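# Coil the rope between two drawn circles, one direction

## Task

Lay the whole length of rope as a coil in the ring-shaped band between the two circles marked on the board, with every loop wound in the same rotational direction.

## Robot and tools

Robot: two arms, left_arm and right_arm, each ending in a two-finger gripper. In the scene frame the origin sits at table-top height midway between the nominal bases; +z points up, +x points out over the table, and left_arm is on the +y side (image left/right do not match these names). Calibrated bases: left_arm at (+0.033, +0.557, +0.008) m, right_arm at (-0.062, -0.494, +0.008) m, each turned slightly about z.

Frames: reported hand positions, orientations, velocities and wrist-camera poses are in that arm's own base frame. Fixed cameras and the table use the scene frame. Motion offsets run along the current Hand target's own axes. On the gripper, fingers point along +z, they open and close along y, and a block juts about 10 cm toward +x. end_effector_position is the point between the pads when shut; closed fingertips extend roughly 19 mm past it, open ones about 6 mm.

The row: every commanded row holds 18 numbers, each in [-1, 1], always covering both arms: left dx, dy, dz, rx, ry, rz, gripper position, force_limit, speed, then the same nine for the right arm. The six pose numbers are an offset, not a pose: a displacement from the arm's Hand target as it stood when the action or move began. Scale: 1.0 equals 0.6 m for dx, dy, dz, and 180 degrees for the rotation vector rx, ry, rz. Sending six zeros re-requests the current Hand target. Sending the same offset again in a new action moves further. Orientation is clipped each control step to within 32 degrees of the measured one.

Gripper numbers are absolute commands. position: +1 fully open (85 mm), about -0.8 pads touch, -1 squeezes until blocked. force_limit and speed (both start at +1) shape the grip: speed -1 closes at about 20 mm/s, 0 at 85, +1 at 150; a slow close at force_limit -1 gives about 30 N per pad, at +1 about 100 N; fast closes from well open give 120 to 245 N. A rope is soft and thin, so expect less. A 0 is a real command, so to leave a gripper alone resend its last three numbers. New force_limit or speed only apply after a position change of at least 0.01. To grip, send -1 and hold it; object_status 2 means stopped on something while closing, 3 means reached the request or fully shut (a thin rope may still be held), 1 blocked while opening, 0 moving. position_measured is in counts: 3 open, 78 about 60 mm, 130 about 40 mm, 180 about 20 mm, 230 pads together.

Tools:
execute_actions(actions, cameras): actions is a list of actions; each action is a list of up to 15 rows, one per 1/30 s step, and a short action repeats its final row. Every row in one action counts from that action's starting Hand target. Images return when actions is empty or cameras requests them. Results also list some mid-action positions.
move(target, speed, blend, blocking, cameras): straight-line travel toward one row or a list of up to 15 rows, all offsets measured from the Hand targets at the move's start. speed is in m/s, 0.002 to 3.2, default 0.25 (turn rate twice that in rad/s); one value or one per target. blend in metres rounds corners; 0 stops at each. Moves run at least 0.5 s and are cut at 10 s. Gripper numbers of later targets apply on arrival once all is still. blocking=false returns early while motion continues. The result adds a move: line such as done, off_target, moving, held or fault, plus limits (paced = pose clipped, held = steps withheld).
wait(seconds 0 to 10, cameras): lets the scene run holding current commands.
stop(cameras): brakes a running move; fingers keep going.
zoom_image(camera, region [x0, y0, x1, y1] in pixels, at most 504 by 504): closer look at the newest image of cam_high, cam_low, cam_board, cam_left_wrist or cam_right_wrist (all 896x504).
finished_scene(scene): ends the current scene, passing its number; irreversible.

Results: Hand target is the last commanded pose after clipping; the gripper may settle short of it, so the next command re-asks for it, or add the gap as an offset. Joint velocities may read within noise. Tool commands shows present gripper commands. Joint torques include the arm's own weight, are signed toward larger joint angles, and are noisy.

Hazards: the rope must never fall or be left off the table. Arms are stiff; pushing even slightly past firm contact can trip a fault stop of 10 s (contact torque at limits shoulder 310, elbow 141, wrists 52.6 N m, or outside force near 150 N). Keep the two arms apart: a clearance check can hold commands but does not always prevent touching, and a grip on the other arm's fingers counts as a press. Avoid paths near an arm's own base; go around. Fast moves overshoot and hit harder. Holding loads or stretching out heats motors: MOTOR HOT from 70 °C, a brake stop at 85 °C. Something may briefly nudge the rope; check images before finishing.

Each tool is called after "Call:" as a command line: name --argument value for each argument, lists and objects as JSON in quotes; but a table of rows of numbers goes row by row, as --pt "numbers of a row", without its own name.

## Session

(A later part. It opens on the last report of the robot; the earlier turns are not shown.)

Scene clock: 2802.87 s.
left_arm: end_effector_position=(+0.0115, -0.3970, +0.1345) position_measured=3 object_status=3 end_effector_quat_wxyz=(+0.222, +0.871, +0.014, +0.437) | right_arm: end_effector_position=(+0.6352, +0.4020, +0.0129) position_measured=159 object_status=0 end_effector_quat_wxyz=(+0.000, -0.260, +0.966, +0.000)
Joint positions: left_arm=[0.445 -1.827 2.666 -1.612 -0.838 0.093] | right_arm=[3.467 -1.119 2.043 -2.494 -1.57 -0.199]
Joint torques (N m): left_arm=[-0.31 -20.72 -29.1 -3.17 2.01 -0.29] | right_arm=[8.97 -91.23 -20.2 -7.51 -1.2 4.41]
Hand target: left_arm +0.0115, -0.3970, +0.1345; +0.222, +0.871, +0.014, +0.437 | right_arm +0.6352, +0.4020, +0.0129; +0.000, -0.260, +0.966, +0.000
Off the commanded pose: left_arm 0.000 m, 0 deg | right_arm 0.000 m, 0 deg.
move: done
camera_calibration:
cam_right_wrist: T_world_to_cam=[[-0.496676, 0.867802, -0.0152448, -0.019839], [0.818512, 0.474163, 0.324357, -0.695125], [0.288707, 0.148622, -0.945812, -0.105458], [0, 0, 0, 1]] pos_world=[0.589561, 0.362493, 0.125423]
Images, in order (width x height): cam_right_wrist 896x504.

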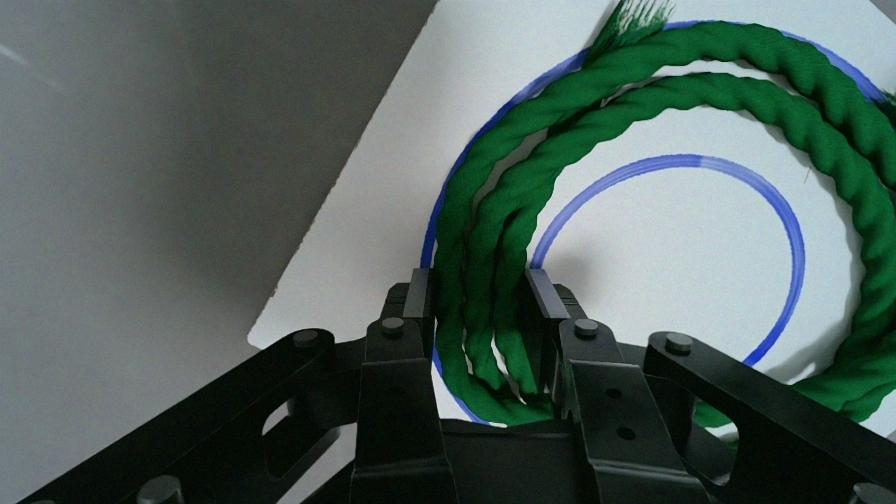

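Call:
move --pt "0 0 0 0 0 0 1 1 1 0 0 0 0 0 0 0.405 -1 0" --pt "0 0 0 0 0 0 1 1 1 0 0 -0.0583 0 0 0 0.405 -1 0" --pt "0 0 0 0 0 0 1 1 1 -0.0525 0.0141 -0.0583 0 0 -0.1667 0.405 -1 0" --pt "0 0 0 0 0 0 1 1 1 -0.0525 0.0141 0 0 0 -0.1667 0.405 -1 0" --pt "0 0 0 0 0 0 1 1 1 -0.0525 0.0141 0 0 0 -0.1667 -0.245 -1 -1" --speed '[0.1,0.1,0.2,0.1,0.1]' --cameras '["cam_right_wrist"]'

Call:
move --pt "0 0 0 0 0 0 1 1 1 0 0 0 0 0 0 0.405 -1 0" --pt "0 0 0 0 0 0 1 1 1 0 0 -0.0583 0 0 0 0.405 -1 0" --pt "0 0 0 0 0 0 1 1 1 -0.0525 0.0141 -0.0583 0 0 -0.1667 0.405 -1 0" --pt "0 0 0 0 0 0 1 1 1 -0.0525 0.0141 0 0 0 -0.1667 0.405 -1 0" --pt "0 0 0 0 0 0 1 1 1 -0.0525 0.0141 0 0 0 -0.1667 -0.245 -1 -1" --speed '[0.1,0.1,0.2,0.1,0.1]' --cameras '["cam_right_wrist"]'

Call:
move --pt "0 0 0 0 0 0 1 1 1 0 0 0 0 0 0 0.405 -1 0" --pt "0 0 0 0 0 0 1 1 1 0 0 -0.0583 0 0 0 0.405 -1 0" --pt "0 0 0 0 0 0 1 1 1 -0.0525 0.0141 -0.0583 0 0 -0.1667 0.405 -1 0" --pt "0 0 0 0 0 0 1 1 1 -0.0525 0.0141 0 0 0 -0.1667 0.405 -1 0" --pt "0 0 0 0 0 0 1 1 1 -0.0525 0.0141 0 0 0 -0.1667 -0.245 -1 -1" --speed '[0.1,0.1,0.2,0.1,0.1]' --cameras '["cam_right_wrist"]'

Scene clock: 2823.60 s.
left_arm: end_effector_position=(+0.0115, -0.3970, +0.1345) position_measured=3 object_status=3 end_effector_quat_wxyz=(+0.222, +0.871, +0.014, +0.437) | right_arm: end_effector_position=(+0.6583, +0.4251, +0.0129) position_measured=160 object_status=0 end_effector_quat_wxyz=(+0.000, -0.501, +0.866, +0.000)
Joint positions: left_arm=[0.445 -1.827 2.666 -1.612 -0.838 0.093] | right_arm=[3.486 -1.083 1.978 -2.466 -1.57 -0.704]
Joint torques (N m): left_arm=[-1.85 -19.88 -29.12 -3.07 1.99 -0.3] | right_arm=[10.66 -98.47 -21.57 -7.36 4.03 0.59]
Hand target: left_arm +0.0115, -0.3970, +0.1345; +0.222, +0.871, +0.014, +0.437 | right_arm +0.6583, +0.4251, +0.0129; +0.000, -0.501, +0.866, +0.000
Off the commanded pose: left_arm 0.000 m, 0 deg | right_arm 0.000 m, 0 deg.
move: done
camera_calibration:
cam_right_wrist: T_world_to_cam=[[-0.864112, 0.503072, -0.0151604, 0.368448], [0.471615, 0.819863, 0.324659, -0.643549], [0.175756, 0.273392, -0.945709, -0.094211], [0, 0, 0, 1]] pos_world=[0.638445, 0.368023, 0.125424]
Images, in order (width x height): cam_right_wrist 896x504.

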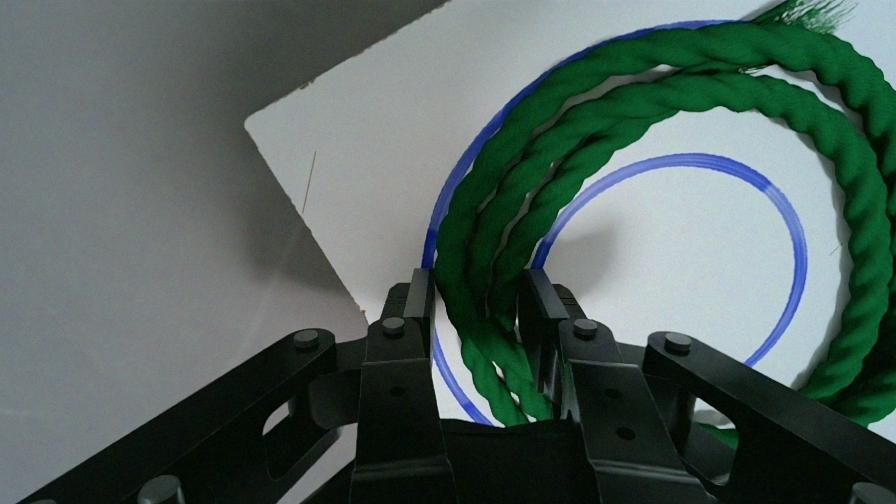

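Scene clock: 2829.43 s.
left_arm: end_effector_position=(+0.0115, -0.3970, +0.1345) position_measured=3 object_status=3 end_effector_quat_wxyz=(+0.222, +0.871, +0.014, +0.437) | right_arm: end_effector_position=(+0.6666, +0.4566, +0.0129) position_measured=160 object_status=3 end_effector_quat_wxyz=(+0.000, +0.708, -0.707, +0.000)
Joint positions: left_arm=[0.445 -1.827 2.666 -1.612 -0.838 0.093] | right_arm=[3.52 -1.055 1.928 -2.443 -1.57 -1.194]
Joint torques (N m): left_arm=[-0.15 -20.4 -29.29 -3.08 2.22 -0.19] | right_arm=[10.9 -104.52 -22.4 -7.05 4.11 1.53]
Hand target: left_arm +0.0115, -0.3970, +0.1345; +0.222, +0.871, +0.014, +0.437 | right_arm +0.6666, +0.4566, +0.0129; +0.000, +0.708, -0.707, +0.000
Off the commanded pose: left_arm 0.000 m, 0 deg | right_arm 0.000 m, 0 deg.
move: done
camera_calibration:
cam_right_wrist: T_world_to_cam=[[-0.999877, 0.00352088, -0.0153016, 0.678376], [-0.00164183, 0.945747, 0.3249, -0.415325], [0.0156153, 0.324885, -0.945624, -0.0210392], [0, 0, 0, 1]] pos_world=[0.677939, 0.39724, 0.125424]
Images, in order (width x height): cam_right_wrist 896x504.

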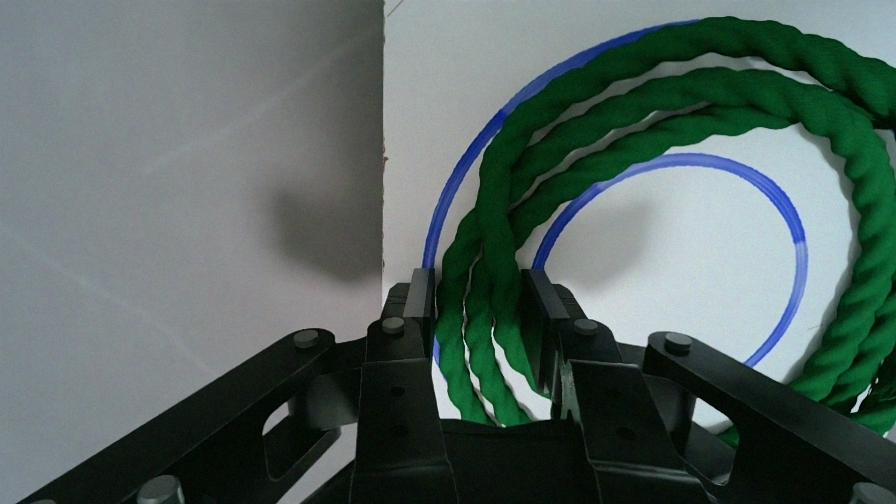

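Scene clock: 2835.23 s.
left_arm: end_effector_position=(+0.0115, -0.3970, +0.1345) position_measured=3 object_status=3 end_effector_quat_wxyz=(+0.222, +0.871, +0.014, +0.437) | right_arm: end_effector_position=(+0.6581, +0.4881, +0.0129) position_measured=159 object_status=0 end_effector_quat_wxyz=(+0.000, +0.866, -0.499, +0.000)
Joint positions: left_arm=[0.445 -1.827 2.666 -1.612 -0.838 0.093] | right_arm=[3.561 -1.042 1.904 -2.432 -1.57 -1.677]
Joint torques (N m): left_arm=[-1.64 -20.09 -29.06 -3.04 2.02 -0.27] | right_arm=[9.42 -105.84 -23.12 -7.23 3.87 1.14]
Hand target: left_arm +0.0115, -0.3970, +0.1345; +0.222, +0.871, +0.014, +0.437 | right_arm +0.6581, +0.4881, +0.0129; +0.000, +0.866, -0.499, +0.000
Off the commanded pose: left_arm 0.000 m, 0 deg | right_arm 0.000 m, 0 deg.
move: done
camera_calibration:
cam_right_wrist: T_world_to_cam=[[-0.867621, -0.496985, -0.0154651, 0.826996], [-0.474403, 0.818081, 0.325092, -0.071636], [-0.148914, 0.289394, -0.945556, 0.0944918], [0, 0, 0, 1]] pos_world=[0.697606, 0.442264, 0.125425]
Images, in order (width x height): cam_right_wrist 896x504.

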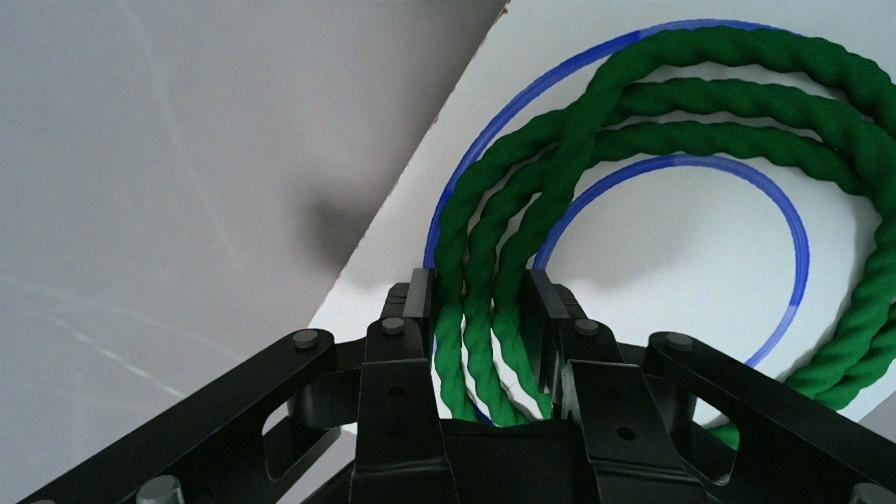

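Call:
move --pt "0 0 0 0 0 0 1 1 1 0 0 0 0 0 0 0.405 -1 0" --pt "0 0 0 0 0 0 1 1 1 0 0 -0.0583 0 0 0 0.405 -1 0" --pt "0 0 0 0 0 0 1 1 1 -0.0525 0.0158 -0.0583 0 0 -0.1667 0.405 -1 0" --pt "0 0 0 0 0 0 1 1 1 -0.0525 0.0158 0 0 0 -0.1667 0.405 -1 0" --pt "0 0 0 0 0 0 1 1 1 -0.0525 0.0158 0 0 0 -0.1667 -0.245 -1 -1" --speed '[0.1,0.1,0.2,0.1,0.1]' --cameras '["cam_right_wrist"]'

Call:
move --pt "0 0 0 0 0 0 1 1 1 0 0 0 0 0 0 0.405 -1 0" --pt "0 0 0 0 0 0 1 1 1 0 0 -0.0583 0 0 0 0.405 -1 0" --pt "0 0 0 0 0 0 1 1 1 -0.052 0.0138 -0.0583 0 0 -0.1667 0.405 -1 0" --pt "0 0 0 0 0 0 1 1 1 -0.052 0.0138 0 0 0 -0.1667 0.405 -1 0" --pt "0 0 0 0 0 0 1 1 1 -0.052 0.0138 0 0 0 -0.1667 -0.245 -1 -1" --speed '[0.1,0.1,0.2,0.1,0.1]' --cameras '["cam_right_wrist"]'

Call:
move --pt "0 0 0 0 0 0 1 1 1 0 0 0 0 0 0 0.405 -1 0" --pt "0 0 0 0 0 0 1 1 1 0 0 -0.0583 0 0 0 0.405 -1 0" --pt "0 0 0 0 0 0 1 1 1 -0.052 0.0138 -0.0583 0 0 -0.1667 0.405 -1 0" --pt "0 0 0 0 0 0 1 1 1 -0.052 0.0138 0 0 0 -0.1667 0.405 -1 0" --pt "0 0 0 0 0 0 1 1 1 -0.052 0.0138 0 0 0 -0.1667 -0.245 -1 -1" --speed '[0.1,0.1,0.2,0.1,0.1]' --cameras '["cam_right_wrist"]'

Scene clock: 2859.17 s.
left_arm: end_effector_position=(+0.0115, -0.3970, +0.1345) position_measured=3 object_status=3 end_effector_quat_wxyz=(+0.222, +0.871, +0.014, +0.437) | right_arm: end_effector_position=(+0.6341, +0.5106, +0.0130) position_measured=159 object_status=0 end_effector_quat_wxyz=(+0.000, +0.966, -0.258, +0.000)
Joint positions: left_arm=[0.445 -1.827 2.666 -1.612 -0.838 0.093] | right_arm=[3.599 -1.048 1.915 -2.437 -1.57 -2.162]
Joint torques (N m): left_arm=[-1.46 -18.94 -29.32 -3.04 2.3 -0.14] | right_arm=[12.83 -104.24 -21.36 -7.28 3.78 0.81]
Hand target: left_arm +0.0115, -0.3970, +0.1345; +0.222, +0.871, +0.014, +0.437 | right_arm +0.6341, +0.5106, +0.0130; +0.000, +0.966, -0.258, +0.000
Off the commanded pose: left_arm 0.000 m, 0 deg | right_arm 0.000 m, 0 deg.
move: done
camera_calibration:
cam_right_wrist: T_world_to_cam=[[-0.502823, -0.864245, -0.0157946, 0.77356], [-0.819947, 0.471107, 0.325185, 0.294793], [-0.273598, 0.176461, -0.945519, 0.221117], [0, 0, 0, 1]] pos_world=[0.691176, 0.490647, 0.125426]
Images, in order (width x height): cam_right_wrist 896x504.

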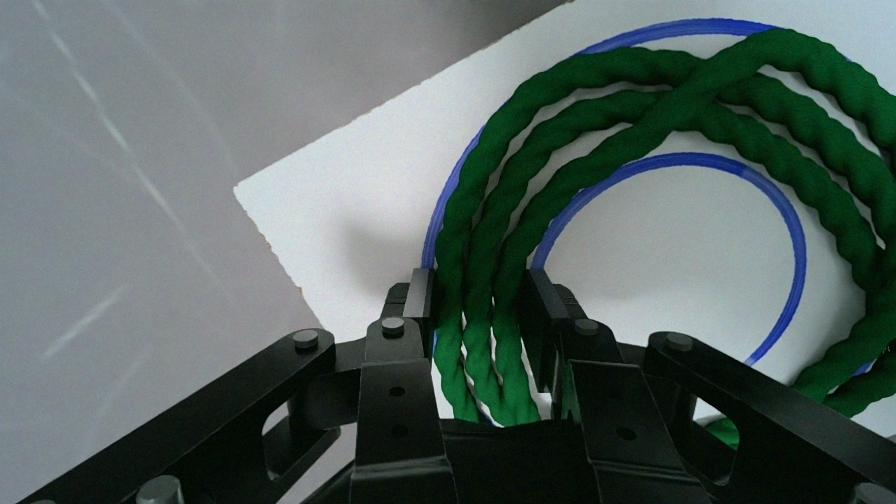

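Scene clock: 2865.00 s.
left_arm: end_effector_position=(+0.0115, -0.3970, +0.1345) position_measured=3 object_status=3 end_effector_quat_wxyz=(+0.222, +0.871, +0.014, +0.437) | right_arm: end_effector_position=(+0.6030, +0.5190, +0.0130) position_measured=160 object_status=0 end_effector_quat_wxyz=(+0.000, +1.000, +0.001, +0.000)
Joint positions: left_arm=[0.445 -1.827 2.666 -1.612 -0.838 0.093] | right_arm=[3.627 -1.069 1.954 -2.455 -1.57 -2.658]
Joint torques (N m): left_arm=[-1.62 -19.21 -29.51 -2.99 2.01 -0.29] | right_arm=[10.94 -99.91 -21.07 -8 4.01 0.8]
Hand target: left_arm +0.0115, -0.3970, +0.1345; +0.222, +0.871, +0.014, +0.437 | right_arm +0.6030, +0.5190, +0.0130; +0.000, +1.000, +0.001, +0.000
Off the commanded pose: left_arm 0.000 m, 0 deg | right_arm 0.000 m, 0 deg.
move: done
camera_calibration:
cam_right_wrist: T_world_to_cam=[[-0.00328063, -0.999865, -0.0161252, 0.534364], [-0.945686, -0.00213975, 0.325074, 0.586746], [-0.325065, 0.0163159, -0.945551, 0.325256], [0, 0, 0, 1]] pos_world=[0.662359, 0.530241, 0.125427]
Images, in order (width x height): cam_right_wrist 896x504.

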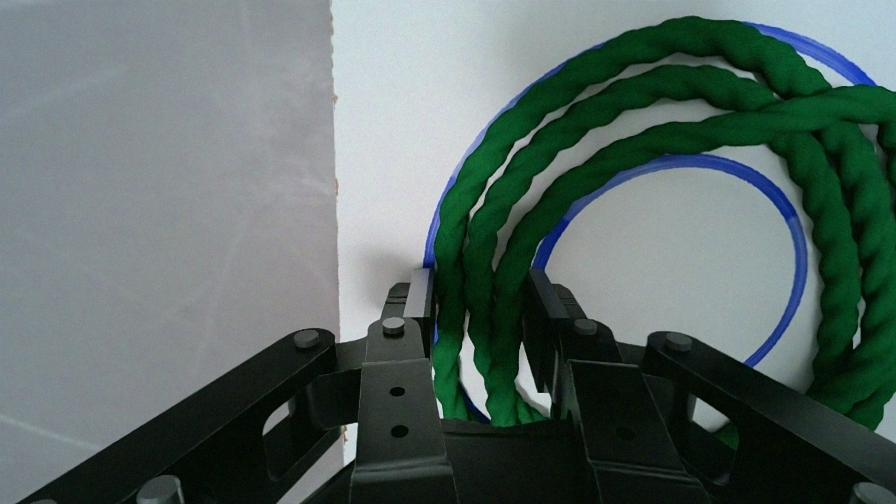

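Scene clock: 2870.83 s.
left_arm: end_effector_position=(+0.0115, -0.3970, +0.1345) position_measured=3 object_status=3 end_effector_quat_wxyz=(+0.222, +0.871, +0.014, +0.437) | right_arm: end_effector_position=(+0.5718, +0.5106, +0.0130) position_measured=160 object_status=0 end_effector_quat_wxyz=(+0.000, +0.966, +0.260, +0.000)
Joint positions: left_arm=[0.445 -1.827 2.666 -1.612 -0.838 0.093] | right_arm=[3.637 -1.102 2.013 -2.481 -1.57 -3.172]
Joint torques (N m): left_arm=[-0.1 -19.26 -28.94 -3.01 2.11 -0.27] | right_arm=[7.67 -96.43 -20.77 -7.68 3.89 0.93]
Hand target: left_arm +0.0115, -0.3970, +0.1345; +0.222, +0.871, +0.014, +0.437 | right_arm +0.5718, +0.5106, +0.0130; +0.000, +0.966, +0.260, +0.000
Off the commanded pose: left_arm 0.000 m, 0 deg | right_arm 0.000 m, 0 deg.
move: done
camera_calibration:
cam_right_wrist: T_world_to_cam=[[0.497194, -0.867485, -0.01639, 0.172144], [-0.817876, -0.474899, 0.324884, 0.725516], [-0.289616, -0.148125, -0.945612, 0.378923], [0, 0, 0, 1]] pos_world=[0.617536, 0.550007, 0.125427]
Images, in order (width x height): cam_right_wrist 896x504.

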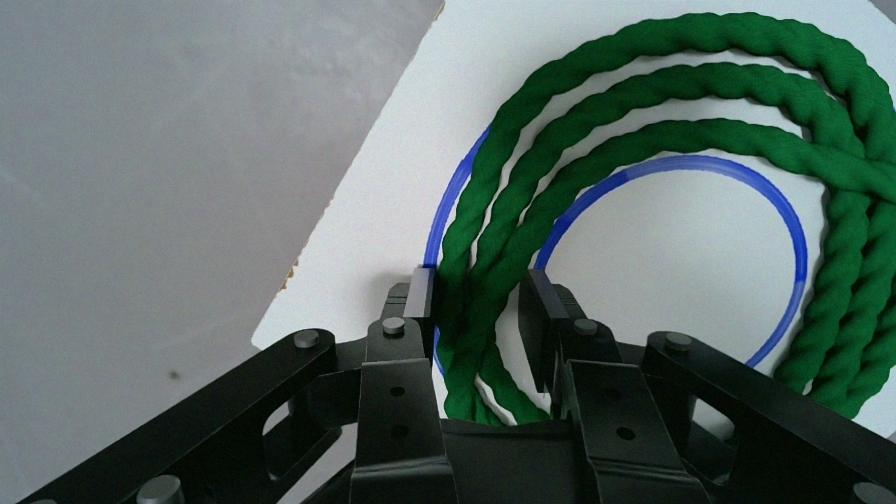

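Call:
move --pt "0 0 0 0 0 0 1 1 1 0 0 0 0 0 0 0.405 -1 0" --pt "0 0 0 0 0 0 1 1 1 0 0 -0.0583 0 0 0 0.405 -1 0" --pt "0 0 0 0 0 0 1 1 1 -0.052 0.0138 -0.0583 0 0 -0.1667 0.405 -1 0" --pt "0 0 0 0 0 0 1 1 1 -0.052 0.0138 0 0 0 -0.1667 0.405 -1 0" --pt "0 0 0 0 0 0 1 1 1 -0.052 0.0138 0 0 0 -0.1667 -0.245 -1 -1" --speed '[0.1,0.1,0.2,0.1,0.1]' --cameras '["cam_right_wrist"]'

Call:
move --pt "0 0 0 0 0 0 1 1 1 0 0 0 0 0 0 0.405 -1 0" --pt "0 0 0 0 0 0 1 1 1 0 0 -0.0583 0 0 0 0.78 -1 0" --pt "0 0 0 0 0 0 1 1 1 -0.052 0.0138 -0.0583 0 0 -0.1667 0.78 -1 0" --pt "0 0 0 0 0 0 1 1 1 -0.052 0.0138 0 0 0 -0.1667 0.78 -1 0" --pt "0 0 0 0 0 0 1 1 1 -0.052 0.0138 0 0 0 -0.1667 -0.245 -1 -1" --speed '[0.1,0.1,0.2,0.1,0.1]' --cameras '["cam_right_wrist"]'

Scene clock: 2887.60 s.
left_arm: end_effector_position=(+0.0115, -0.3970, +0.1345) position_measured=3 object_status=3 end_effector_quat_wxyz=(+0.222, +0.871, +0.014, +0.437) | right_arm: end_effector_position=(+0.5489, +0.4878, +0.0130) position_measured=160 object_status=0 end_effector_quat_wxyz=(+0.000, +0.865, +0.501, +0.000)
Joint positions: left_arm=[0.445 -1.827 2.666 -1.612 -0.838 0.093] | right_arm=[3.624 -1.139 2.078 -2.51 -1.57 -3.709]
Joint torques (N m): left_arm=[-1.12 -18.98 -29.93 -2.89 2.1 -0.23] | right_arm=[6.19 -89.22 -19.21 -7.32 4.03 0.87]
Hand target: left_arm +0.0115, -0.3970, +0.1345; +0.222, +0.871, +0.014, +0.437 | right_arm +0.5489, +0.4878, +0.0130; +0.000, +0.865, +0.501, +0.000
Off the commanded pose: left_arm 0.000 m, 0 deg | right_arm 0.000 m, 0 deg.
move: done
camera_calibration:
cam_right_wrist: T_world_to_cam=[[0.864381, -0.50257, -0.0164072, -0.215857], [-0.470819, -0.820366, 0.324544, 0.674005], [-0.176566, -0.272805, -0.945728, 0.367772], [0, 0, 0, 1]] pos_world=[0.568853, 0.544777, 0.125526]
Images, in order (width x height): cam_right_wrist 896x504.

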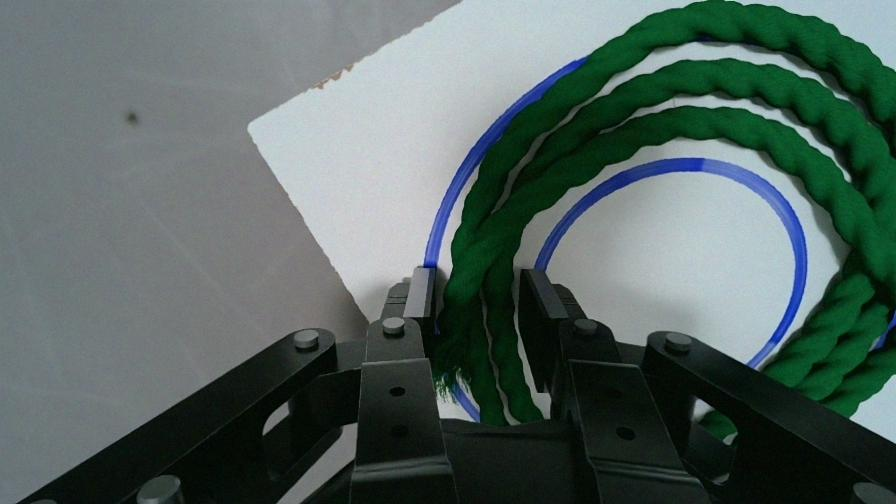

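Scene clock: 2895.03 s.
left_arm: end_effector_position=(+0.0115, -0.3970, +0.1345) position_measured=3 object_status=3 end_effector_quat_wxyz=(+0.222, +0.871, +0.014, +0.437) | right_arm: end_effector_position=(+0.5406, +0.4566, +0.0130) position_measured=160 object_status=0 end_effector_quat_wxyz=(+0.000, +0.706, +0.708, +0.000)
Joint positions: left_arm=[0.445 -1.827 2.666 -1.612 -0.838 0.093] | right_arm=[3.589 -1.169 2.131 -2.532 -1.57 -4.267]
Joint torques (N m): left_arm=[-1.07 -19.09 -29.25 -3.15 2.03 -0.3] | right_arm=[7.85 -82.61 -19.37 -7.53 4.07 0.57]
Hand target: left_arm +0.0115, -0.3970, +0.1345; +0.222, +0.871, +0.014, +0.437 | right_arm +0.5406, +0.4566, +0.0130; +0.000, +0.706, +0.708, +0.000
Off the commanded pose: left_arm 0.000 m, 0 deg | right_arm 0.000 m, 0 deg.
move: done
camera_calibration:
cam_right_wrist: T_world_to_cam=[[0.999862, -0.00292119, -0.0163537, -0.525727], [0.00254046, -0.945953, 0.324294, 0.445928], [-0.0164172, -0.324291, -0.945815, 0.294704], [0, 0, 0, 1]] pos_world=[0.529359, 0.515861, 0.125526]
Images, in order (width x height): cam_right_wrist 896x504.

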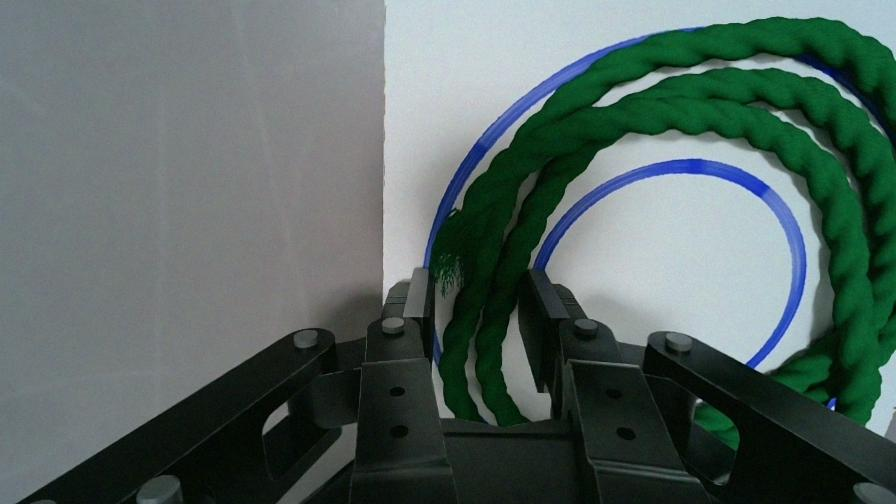

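Call:
move --pt "0 0 0 0 0 0 1 1 1 0 0 0 0 0 0 0.405 -1 0" --pt "0 0 0 0 0 0 1 1 1 0 0 -0.0583 0 0 0 0.405 -1 0" --pt "0 0 0 0 0 0 1 1 1 -0.1 -0.1 -0.3583 0 0 0 0.405 -1 0" --speed '[0.1,0.1,0.2]' --cameras '["cam_right_wrist","cam_board"]'

Call:
zoom_image --camera "cam_board" --region '[360, 160, 530, 330]'

Scene clock: 2958.20 s.
left_arm: end_effector_position=(+0.0115, -0.3970, +0.1345) position_measured=3 object_status=3 end_effector_quat_wxyz=(+0.222, +0.871, +0.014, +0.437) | right_arm: end_effector_position=(+0.4809, +0.3964, +0.2279) position_measured=78 object_status=3 end_effector_quat_wxyz=(+0.000, +0.706, +0.708, +0.000)
Joint positions: left_arm=[0.445 -1.827 2.666 -1.612 -0.838 0.093] | right_arm=[3.542 -1.579 2.137 -2.129 -1.57 -4.314]
Joint torques (N m): left_arm=[-0.51 -19.62 -29.18 -3.01 2.12 -0.2] | right_arm=[-7.26 -95.92 -50.83 -2.4 3.28 -2.52]
Hand target: left_arm +0.0115, -0.3970, +0.1345; +0.222, +0.871, +0.014, +0.437 | right_arm +0.4808, +0.3964, +0.2280; +0.000, +0.706, +0.708, +0.000
Off the commanded pose: left_arm 0.000 m, 0 deg | right_arm 0.000 m, 0 deg.
move: done
camera_calibration:
cam_right_wrist: T_world_to_cam=[[0.999862, -0.00292066, -0.0163539, -0.462696], [0.00254103, -0.945953, 0.324294, 0.319536], [-0.0164172, -0.324291, -0.945815, 0.477489], [0, 0, 0, 1]] pos_world=[0.469659, 0.455761, 0.340426]
Images, in order (width x height): cam_board 896x504, cam_right_wrist 896x504.

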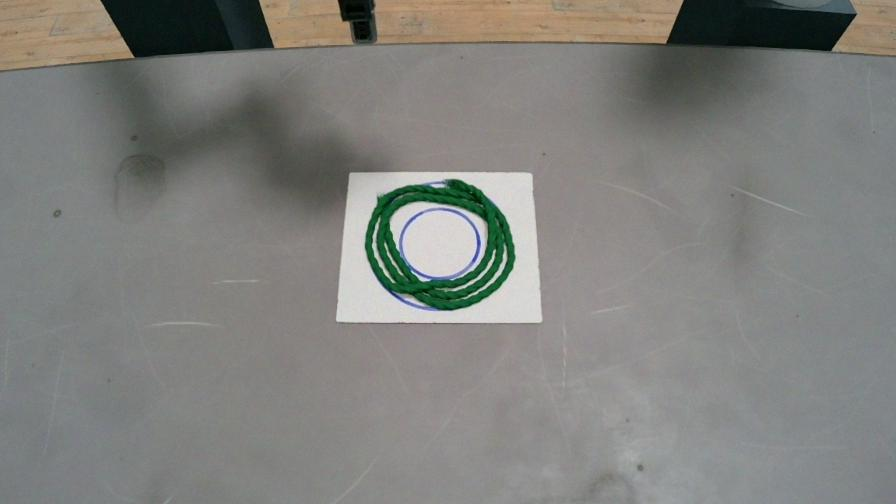

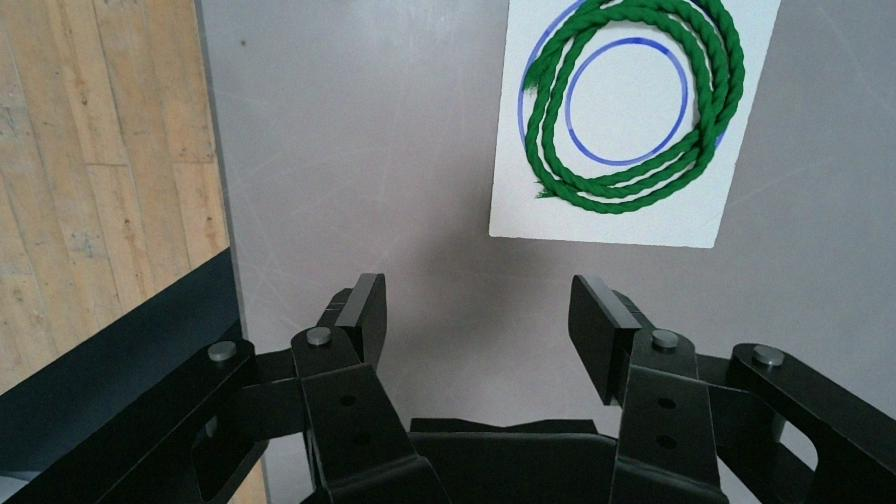

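Scaled by 2.965.

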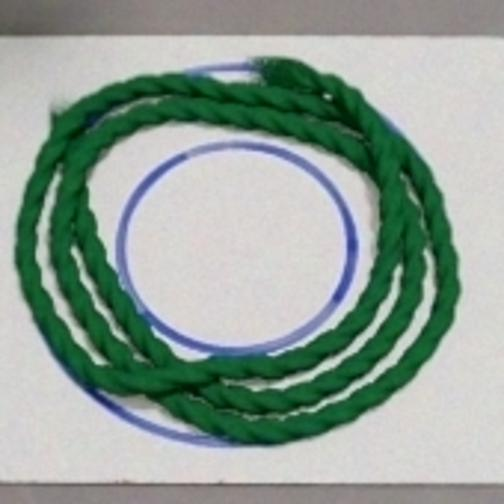

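Call:
wait --seconds 0 --cameras '["cam_board","cam_right_wrist"]'

Call:
zoom_image --camera "cam_board" --region '[360, 160, 530, 330]'

Scene clock: 2997.00 s.
left_arm: end_effector_position=(+0.0115, -0.3970, +0.1345) position_measured=3 object_status=3 end_effector_quat_wxyz=(+0.222, +0.871, +0.014, +0.437) | right_arm: end_effector_position=(+0.4808, +0.3964, +0.2280) position_measured=78 object_status=3 end_effector_quat_wxyz=(+0.000, +0.706, +0.708, +0.000)
Joint positions: left_arm=[0.445 -1.827 2.666 -1.612 -0.838 0.093] | right_arm=[3.542 -1.579 2.137 -2.128 -1.57 -4.314]
Joint torques (N m): left_arm=[-0.33 -20.05 -29.72 -3.05 2.08 -0.03] | right_arm=[-6.59 -95.58 -50.29 -2.38 3.18 -2.88]
Hand target: left_arm +0.0115, -0.3970, +0.1345; +0.222, +0.871, +0.014, +0.437 | right_arm +0.4808, +0.3964, +0.2280; +0.000, +0.706, +0.708, +0.000
Tool commands: left_gripper/position=+1.0 left_gripper/force_limit=+1.0 left_gripper/speed=+1.0 right_gripper/position=+0.405 right_gripper/force_limit=-1.0 right_gripper/speed=+0.0
Off the commanded pose: left_arm 0.000 m, 0 deg | right_arm 0.000 m, 0 deg.
camera_calibration:
cam_right_wrist: T_world_to_cam=[[0.999862, -0.00292119, -0.0163537, -0.462595], [0.00254046, -0.945953, 0.324294, 0.31941], [-0.0164172, -0.324291, -0.945815, 0.47755], [0, 0, 0, 1]] pos_world=[0.469559, 0.455661, 0.340526]
Images, in order (width x height): cam_board 896x504, cam_right_wrist 896x504.

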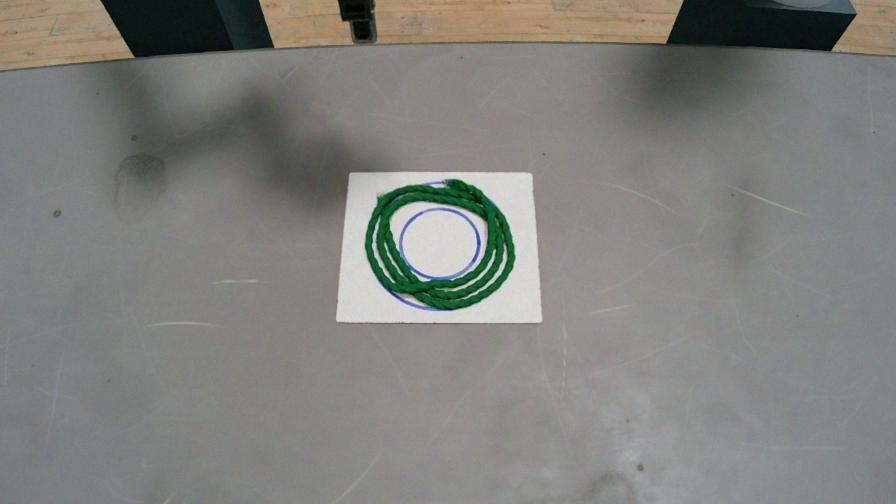

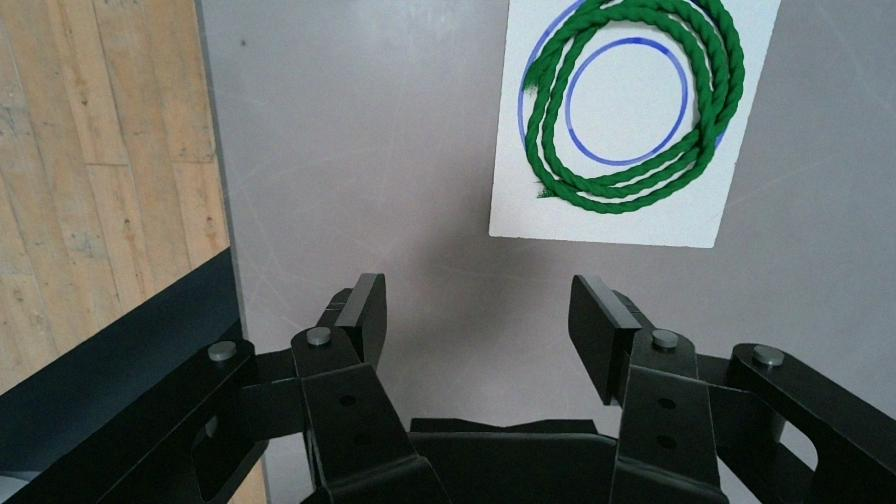

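Scaled by 2.965.

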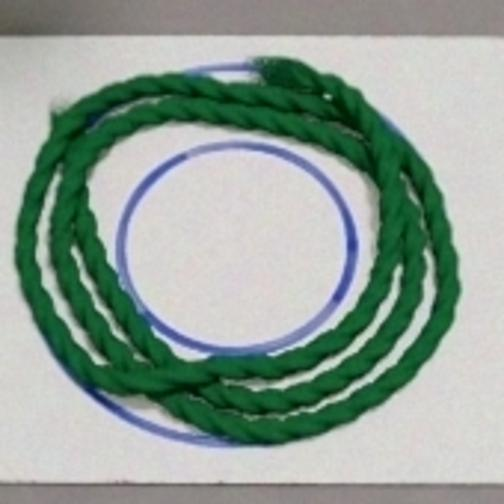

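Call:
zoom_image --camera "cam_right_wrist" --region '[490, 0, 770, 250]'

Scaled by 1.800.

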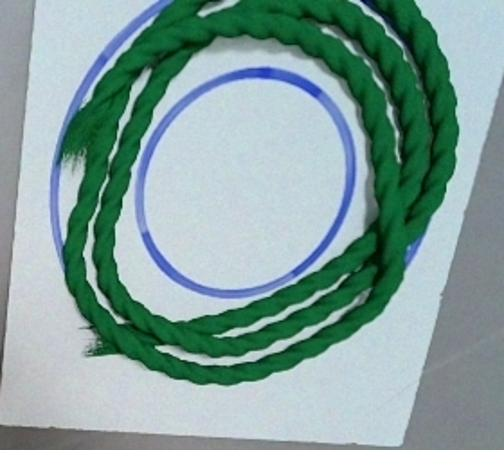

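Call:
move --pt "0 0 0 0 0 0 1 1 1 0 0 0 0 0 0 0.78 -1 0" --pt "0 0 0 0 0 0 1 1 1 0.0568 0.1128 0.3 0 0 -0.1389 0.78 -1 0" --pt "0 0 0 0 0 0 1 1 1 0.0568 0.1128 0.3583 0 0 -0.1389 0.78 -1 0" --pt "0 0 0 0 0 0 1 1 1 0.0568 0.1128 0.3583 0 0 -0.1389 -0.245 -1 -1" --speed '[0.1,0.2,0.1,0.1]' --cameras '["cam_board","cam_right_wrist"]'

Call:
zoom_image --camera "cam_right_wrist" --region '[350, 120, 630, 400]'

Scene clock: 3058.27 s.
left_arm: end_effector_position=(+0.0115, -0.3970, +0.1345) position_measured=3 object_status=3 end_effector_quat_wxyz=(+0.222, +0.871, +0.014, +0.437) | right_arm: end_effector_position=(+0.5483, +0.4307, +0.0130) position_measured=160 object_status=0 end_effector_quat_wxyz=(+0.000, +0.536, +0.844, +0.000)
Joint positions: left_arm=[0.445 -1.827 2.666 -1.612 -0.838 0.093] | right_arm=[3.55 -1.181 2.151 -2.541 -1.57 -4.743]
Joint torques (N m): left_arm=[-0.38 -20.61 -29.87 -2.97 2.05 -0.18] | right_arm=[12.9 -81.51 -19.2 -8.11 3.76 1.07]
Hand target: left_arm +0.0115, -0.3970, +0.1345; +0.222, +0.871, +0.014, +0.437 | right_arm +0.5483, +0.4307, +0.0130; +0.000, +0.536, +0.844, +0.000
Off the commanded pose: left_arm 0.000 m, 0 deg | right_arm 0.000 m, 0 deg.
move: done
camera_calibration:
cam_right_wrist: T_world_to_cam=[[0.907391, 0.419978, -0.0161013, -0.664962], [0.402097, -0.856335, 0.324048, 0.163762], [0.122305, -0.300513, -0.945903, 0.200124], [0, 0, 0, 1]] pos_world=[0.513056, 0.479644, 0.125525]
Images, in order (width x height): cam_board 896x504, cam_right_wrist 896x504.

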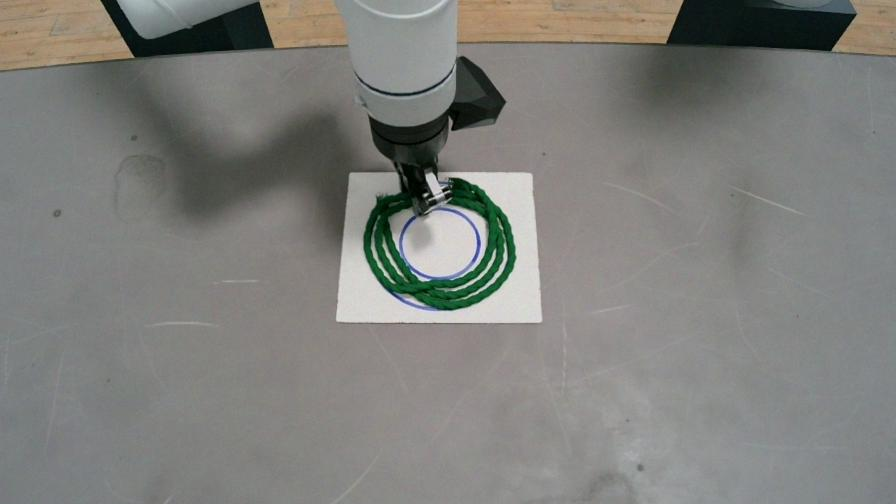

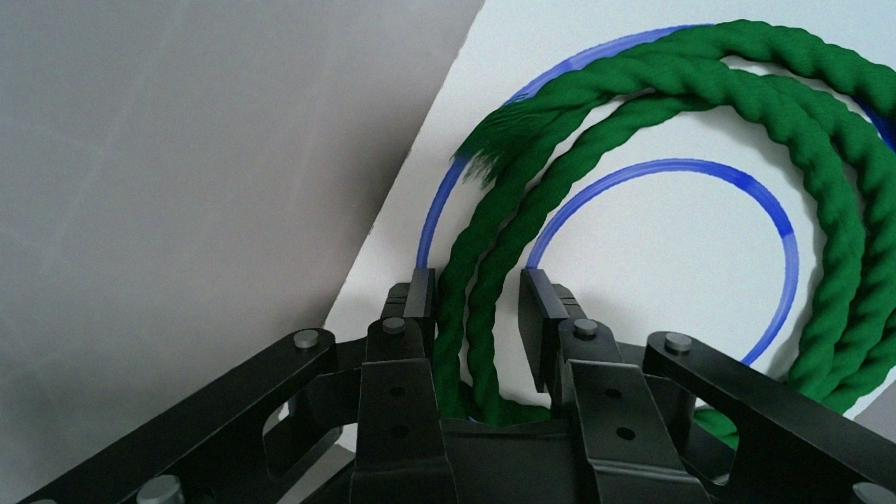

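Scaled by 1.800.

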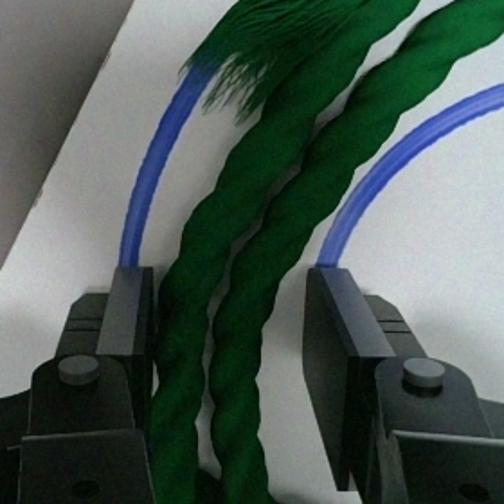

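Call:
move --pt "0 0 0 0 0 0 1 1 1 0 0 0 0 0 0 0.78 -1 0" --pt "0 0 0 0 0 0 1 1 1 0 0 -0.0583 0 0 0 0.78 -1 0" --pt "0 0 0 0 0 0 1 1 1 -0.0263 0.0035 -0.0583 0 0 -0.0833 0.78 -1 0" --pt "0 0 0 0 0 0 1 1 1 -0.0263 0.0035 0 0 0 -0.0833 0.78 -1 0" --pt "0 0 0 0 0 0 1 1 1 -0.0263 0.0035 0 0 0 -0.0833 -0.245 -1 -0.6" --speed '[0.1,0.1,0.2,0.1,0.1]' --cameras '["cam_board","cam_right_wrist"]'

Scene clock: 3074.97 s.
left_arm: end_effector_position=(+0.0115, -0.3970, +0.1345) position_measured=3 object_status=3 end_effector_quat_wxyz=(+0.222, +0.871, +0.014, +0.437) | right_arm: end_effector_position=(+0.5569, +0.4173, +0.0130) position_measured=160 object_status=0 end_effector_quat_wxyz=(+0.000, +0.422, +0.907, +0.000)
Joint positions: left_arm=[0.445 -1.827 2.666 -1.612 -0.838 0.093] | right_arm=[3.527 -1.182 2.154 -2.542 -1.57 -5.028]
Joint torques (N m): left_arm=[-1.57 -19.03 -29.24 -3.07 2.06 -0.42] | right_arm=[8.63 -76.71 -19.1 -7.44 4.34 1.21]
Hand target: left_arm +0.0115, -0.3970, +0.1345; +0.222, +0.871, +0.014, +0.437 | right_arm +0.5569, +0.4173, +0.0130; +0.000, +0.422, +0.907, +0.000
Off the commanded pose: left_arm 0.000 m, 0 deg | right_arm 0.000 m, 0 deg.
move: done
camera_calibration:
cam_right_wrist: T_world_to_cam=[[0.767836, 0.640447, -0.0159777, -0.681452], [0.609937, -0.723174, 0.324031, -0.0224608], [0.19597, -0.258548, -0.945912, 0.136518], [0, 0, 0, 1]] pos_world=[0.510189, 0.455487, 0.125524]
Images, in order (width x height): cam_board 896x504, cam_right_wrist 896x504.

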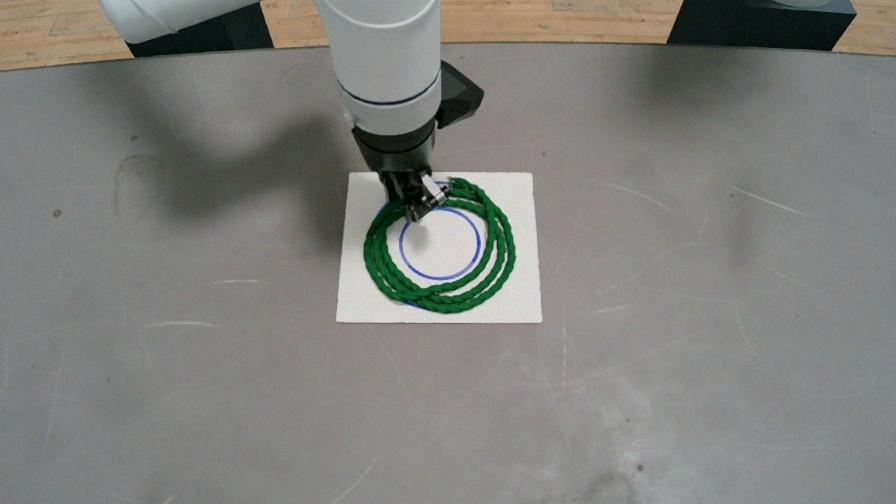

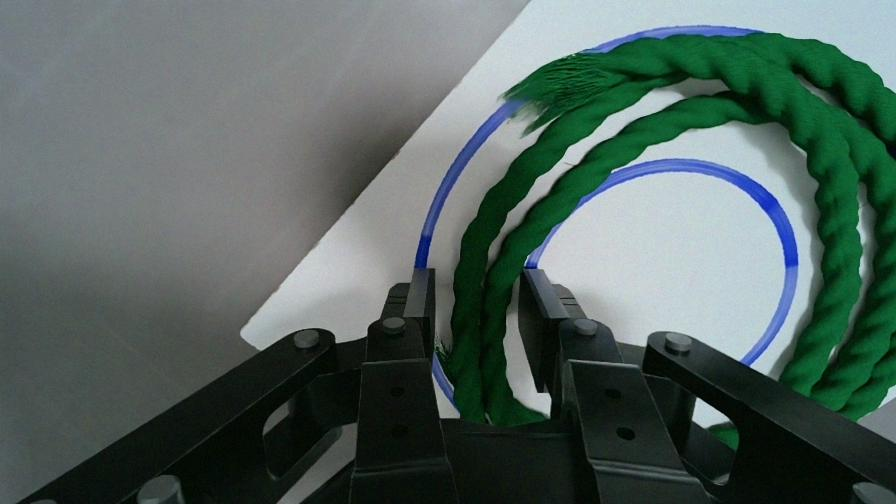

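Call:
move --pt "0 0 0 0 0 0 1 1 1 0 0 0 0 0 0 0.6 -1 0" --pt "0 0 0 0 0 0 1 1 1 0 0 -0.0583 0 0 0 0.6 -1 0" --pt "0 0 0 0 0 0 1 1 1 -0.0263 0.0035 -0.0583 0 0 -0.0833 0.6 -1 0" --pt "0 0 0 0 0 0 1 1 1 -0.0263 0.0035 0 0 0 -0.0833 0.6 -1 0" --pt "0 0 0 0 0 0 1 1 1 -0.0263 0.0035 0 0 0 -0.0833 -0.245 -1 -0.6" --speed '[0.1,0.1,0.2,0.1,0.1]' --cameras '["cam_right_wrist"]'

Call:
move --pt "0 0 0 0 0 0 1 1 1 0 0 0 0 0 0 0.6 -1 0" --pt "0 0 0 0 0 0 1 1 1 0 0 -0.0583 0 0 0 0.6 -1 0" --pt "0 0 0 0 0 0 1 1 1 -0.0263 0.0035 -0.0583 0 0 -0.0833 0.6 -1 0" --pt "0 0 0 0 0 0 1 1 1 -0.0263 0.0035 0 0 0 -0.0833 0.6 -1 0" --pt "0 0 0 0 0 0 1 1 1 -0.0263 0.0035 0 0 0 -0.0833 -0.245 -1 -0.6" --speed '[0.1,0.1,0.2,0.1,0.1]' --cameras '["cam_board","cam_right_wrist"]'

Call:
zoom_image --camera "cam_board" --region '[360, 160, 530, 330]'

Scene clock: 3095.57 s.
left_arm: end_effector_position=(+0.0115, -0.3970, +0.1345) position_measured=3 object_status=3 end_effector_quat_wxyz=(+0.222, +0.871, +0.014, +0.437) | right_arm: end_effector_position=(+0.5687, +0.4066, +0.0129) position_measured=160 object_status=0 end_effector_quat_wxyz=(+0.000, +0.300, +0.954, +0.000)
Joint positions: left_arm=[0.445 -1.827 2.666 -1.612 -0.838 0.093] | right_arm=[3.505 -1.179 2.148 -2.539 -1.57 -5.311]
Joint torques (N m): left_arm=[0.1 -19.82 -29.4 -3.04 2.11 -0.2] | right_arm=[7.52 -80.85 -18.99 -7.84 3.89 0.64]
Hand target: left_arm +0.0115, -0.3970, +0.1345; +0.222, +0.871, +0.014, +0.437 | right_arm +0.5687, +0.4066, +0.0130; +0.000, +0.300, +0.954, +0.000
Off the commanded pose: left_arm 0.000 m, 0 deg | right_arm 0.000 m, 0 deg.
move: done
camera_calibration:
cam_right_wrist: T_world_to_cam=[[0.576016, 0.817285, -0.0158148, -0.646412], [0.776247, -0.540824, 0.32396, -0.206122], [0.256215, -0.198882, -0.945939, 0.0729134], [0, 0, 0, 1]] pos_world=[0.513664, 0.431329, 0.125524]
Images, in order (width x height): cam_right_wrist 896x504.

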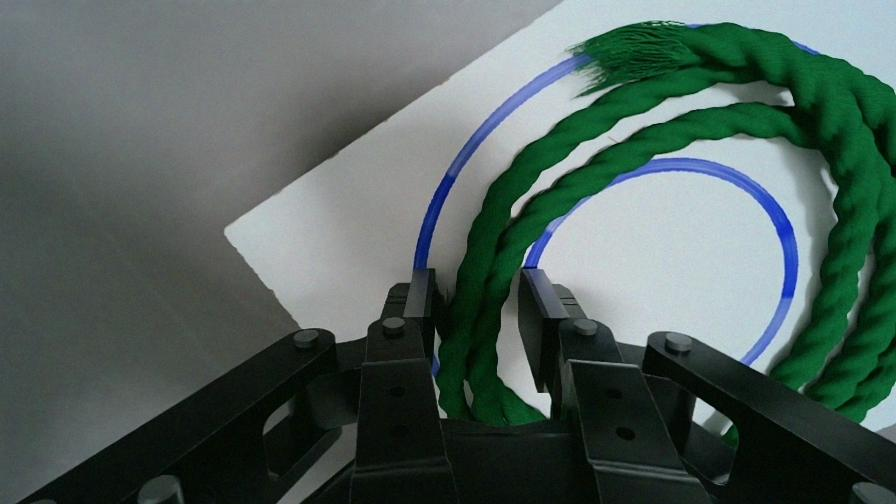

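Scene clock: 3100.17 s.
left_arm: end_effector_position=(+0.0115, -0.3970, +0.1345) position_measured=3 object_status=3 end_effector_quat_wxyz=(+0.222, +0.871, +0.014, +0.437) | right_arm: end_effector_position=(+0.5828, +0.3993, +0.0129) position_measured=160 object_status=0 end_effector_quat_wxyz=(+0.000, +0.173, +0.985, +0.000)
Joint positions: left_arm=[0.445 -1.827 2.666 -1.612 -0.838 0.093] | right_arm=[3.488 -1.17 2.133 -2.533 -1.57 -5.59]
Joint torques (N m): left_arm=[-1.42 -19.63 -28.8 -3.19 2.04 -0.12] | right_arm=[8.71 -82.01 -19.13 -7.69 4.07 0.96]
Hand target: left_arm +0.0115, -0.3970, +0.1345; +0.222, +0.871, +0.014, +0.437 | right_arm +0.5828, +0.3993, +0.0129; +0.000, +0.173, +0.985, +0.000
Off the commanded pose: left_arm 0.000 m, 0 deg | right_arm 0.000 m, 0 deg.
move: done
camera_calibration:
cam_right_wrist: T_world_to_cam=[[0.344985, 0.938478, -0.0156211, -0.562391], [0.889701, -0.321662, 0.323984, -0.374721], [0.299027, -0.125668, -0.945934, 0.0136425], [0, 0, 0, 1]] pos_world=[0.523327, 0.408973, 0.125523]
Images, in order (width x height): cam_board 896x504, cam_right_wrist 896x504.

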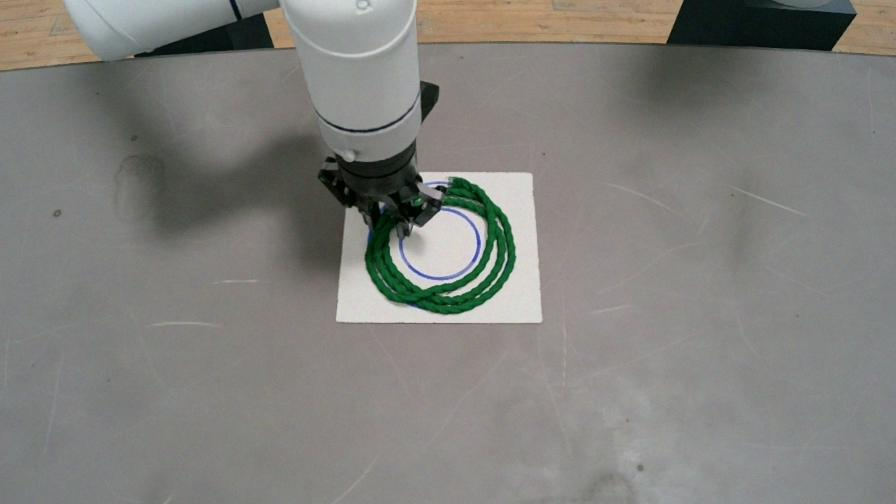

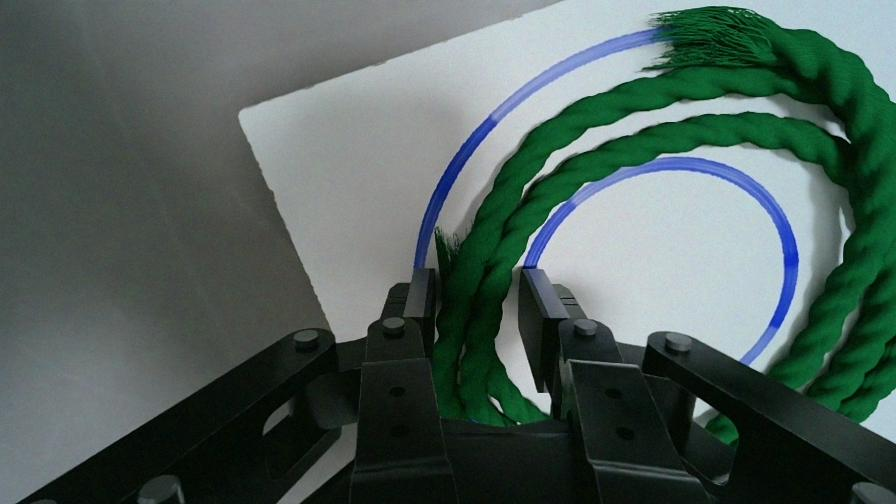

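Scaled by 2.965.

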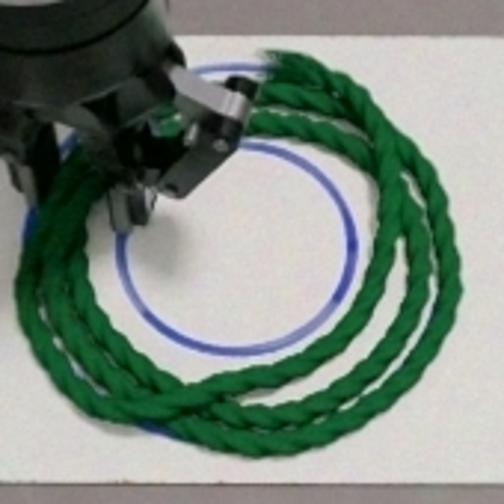

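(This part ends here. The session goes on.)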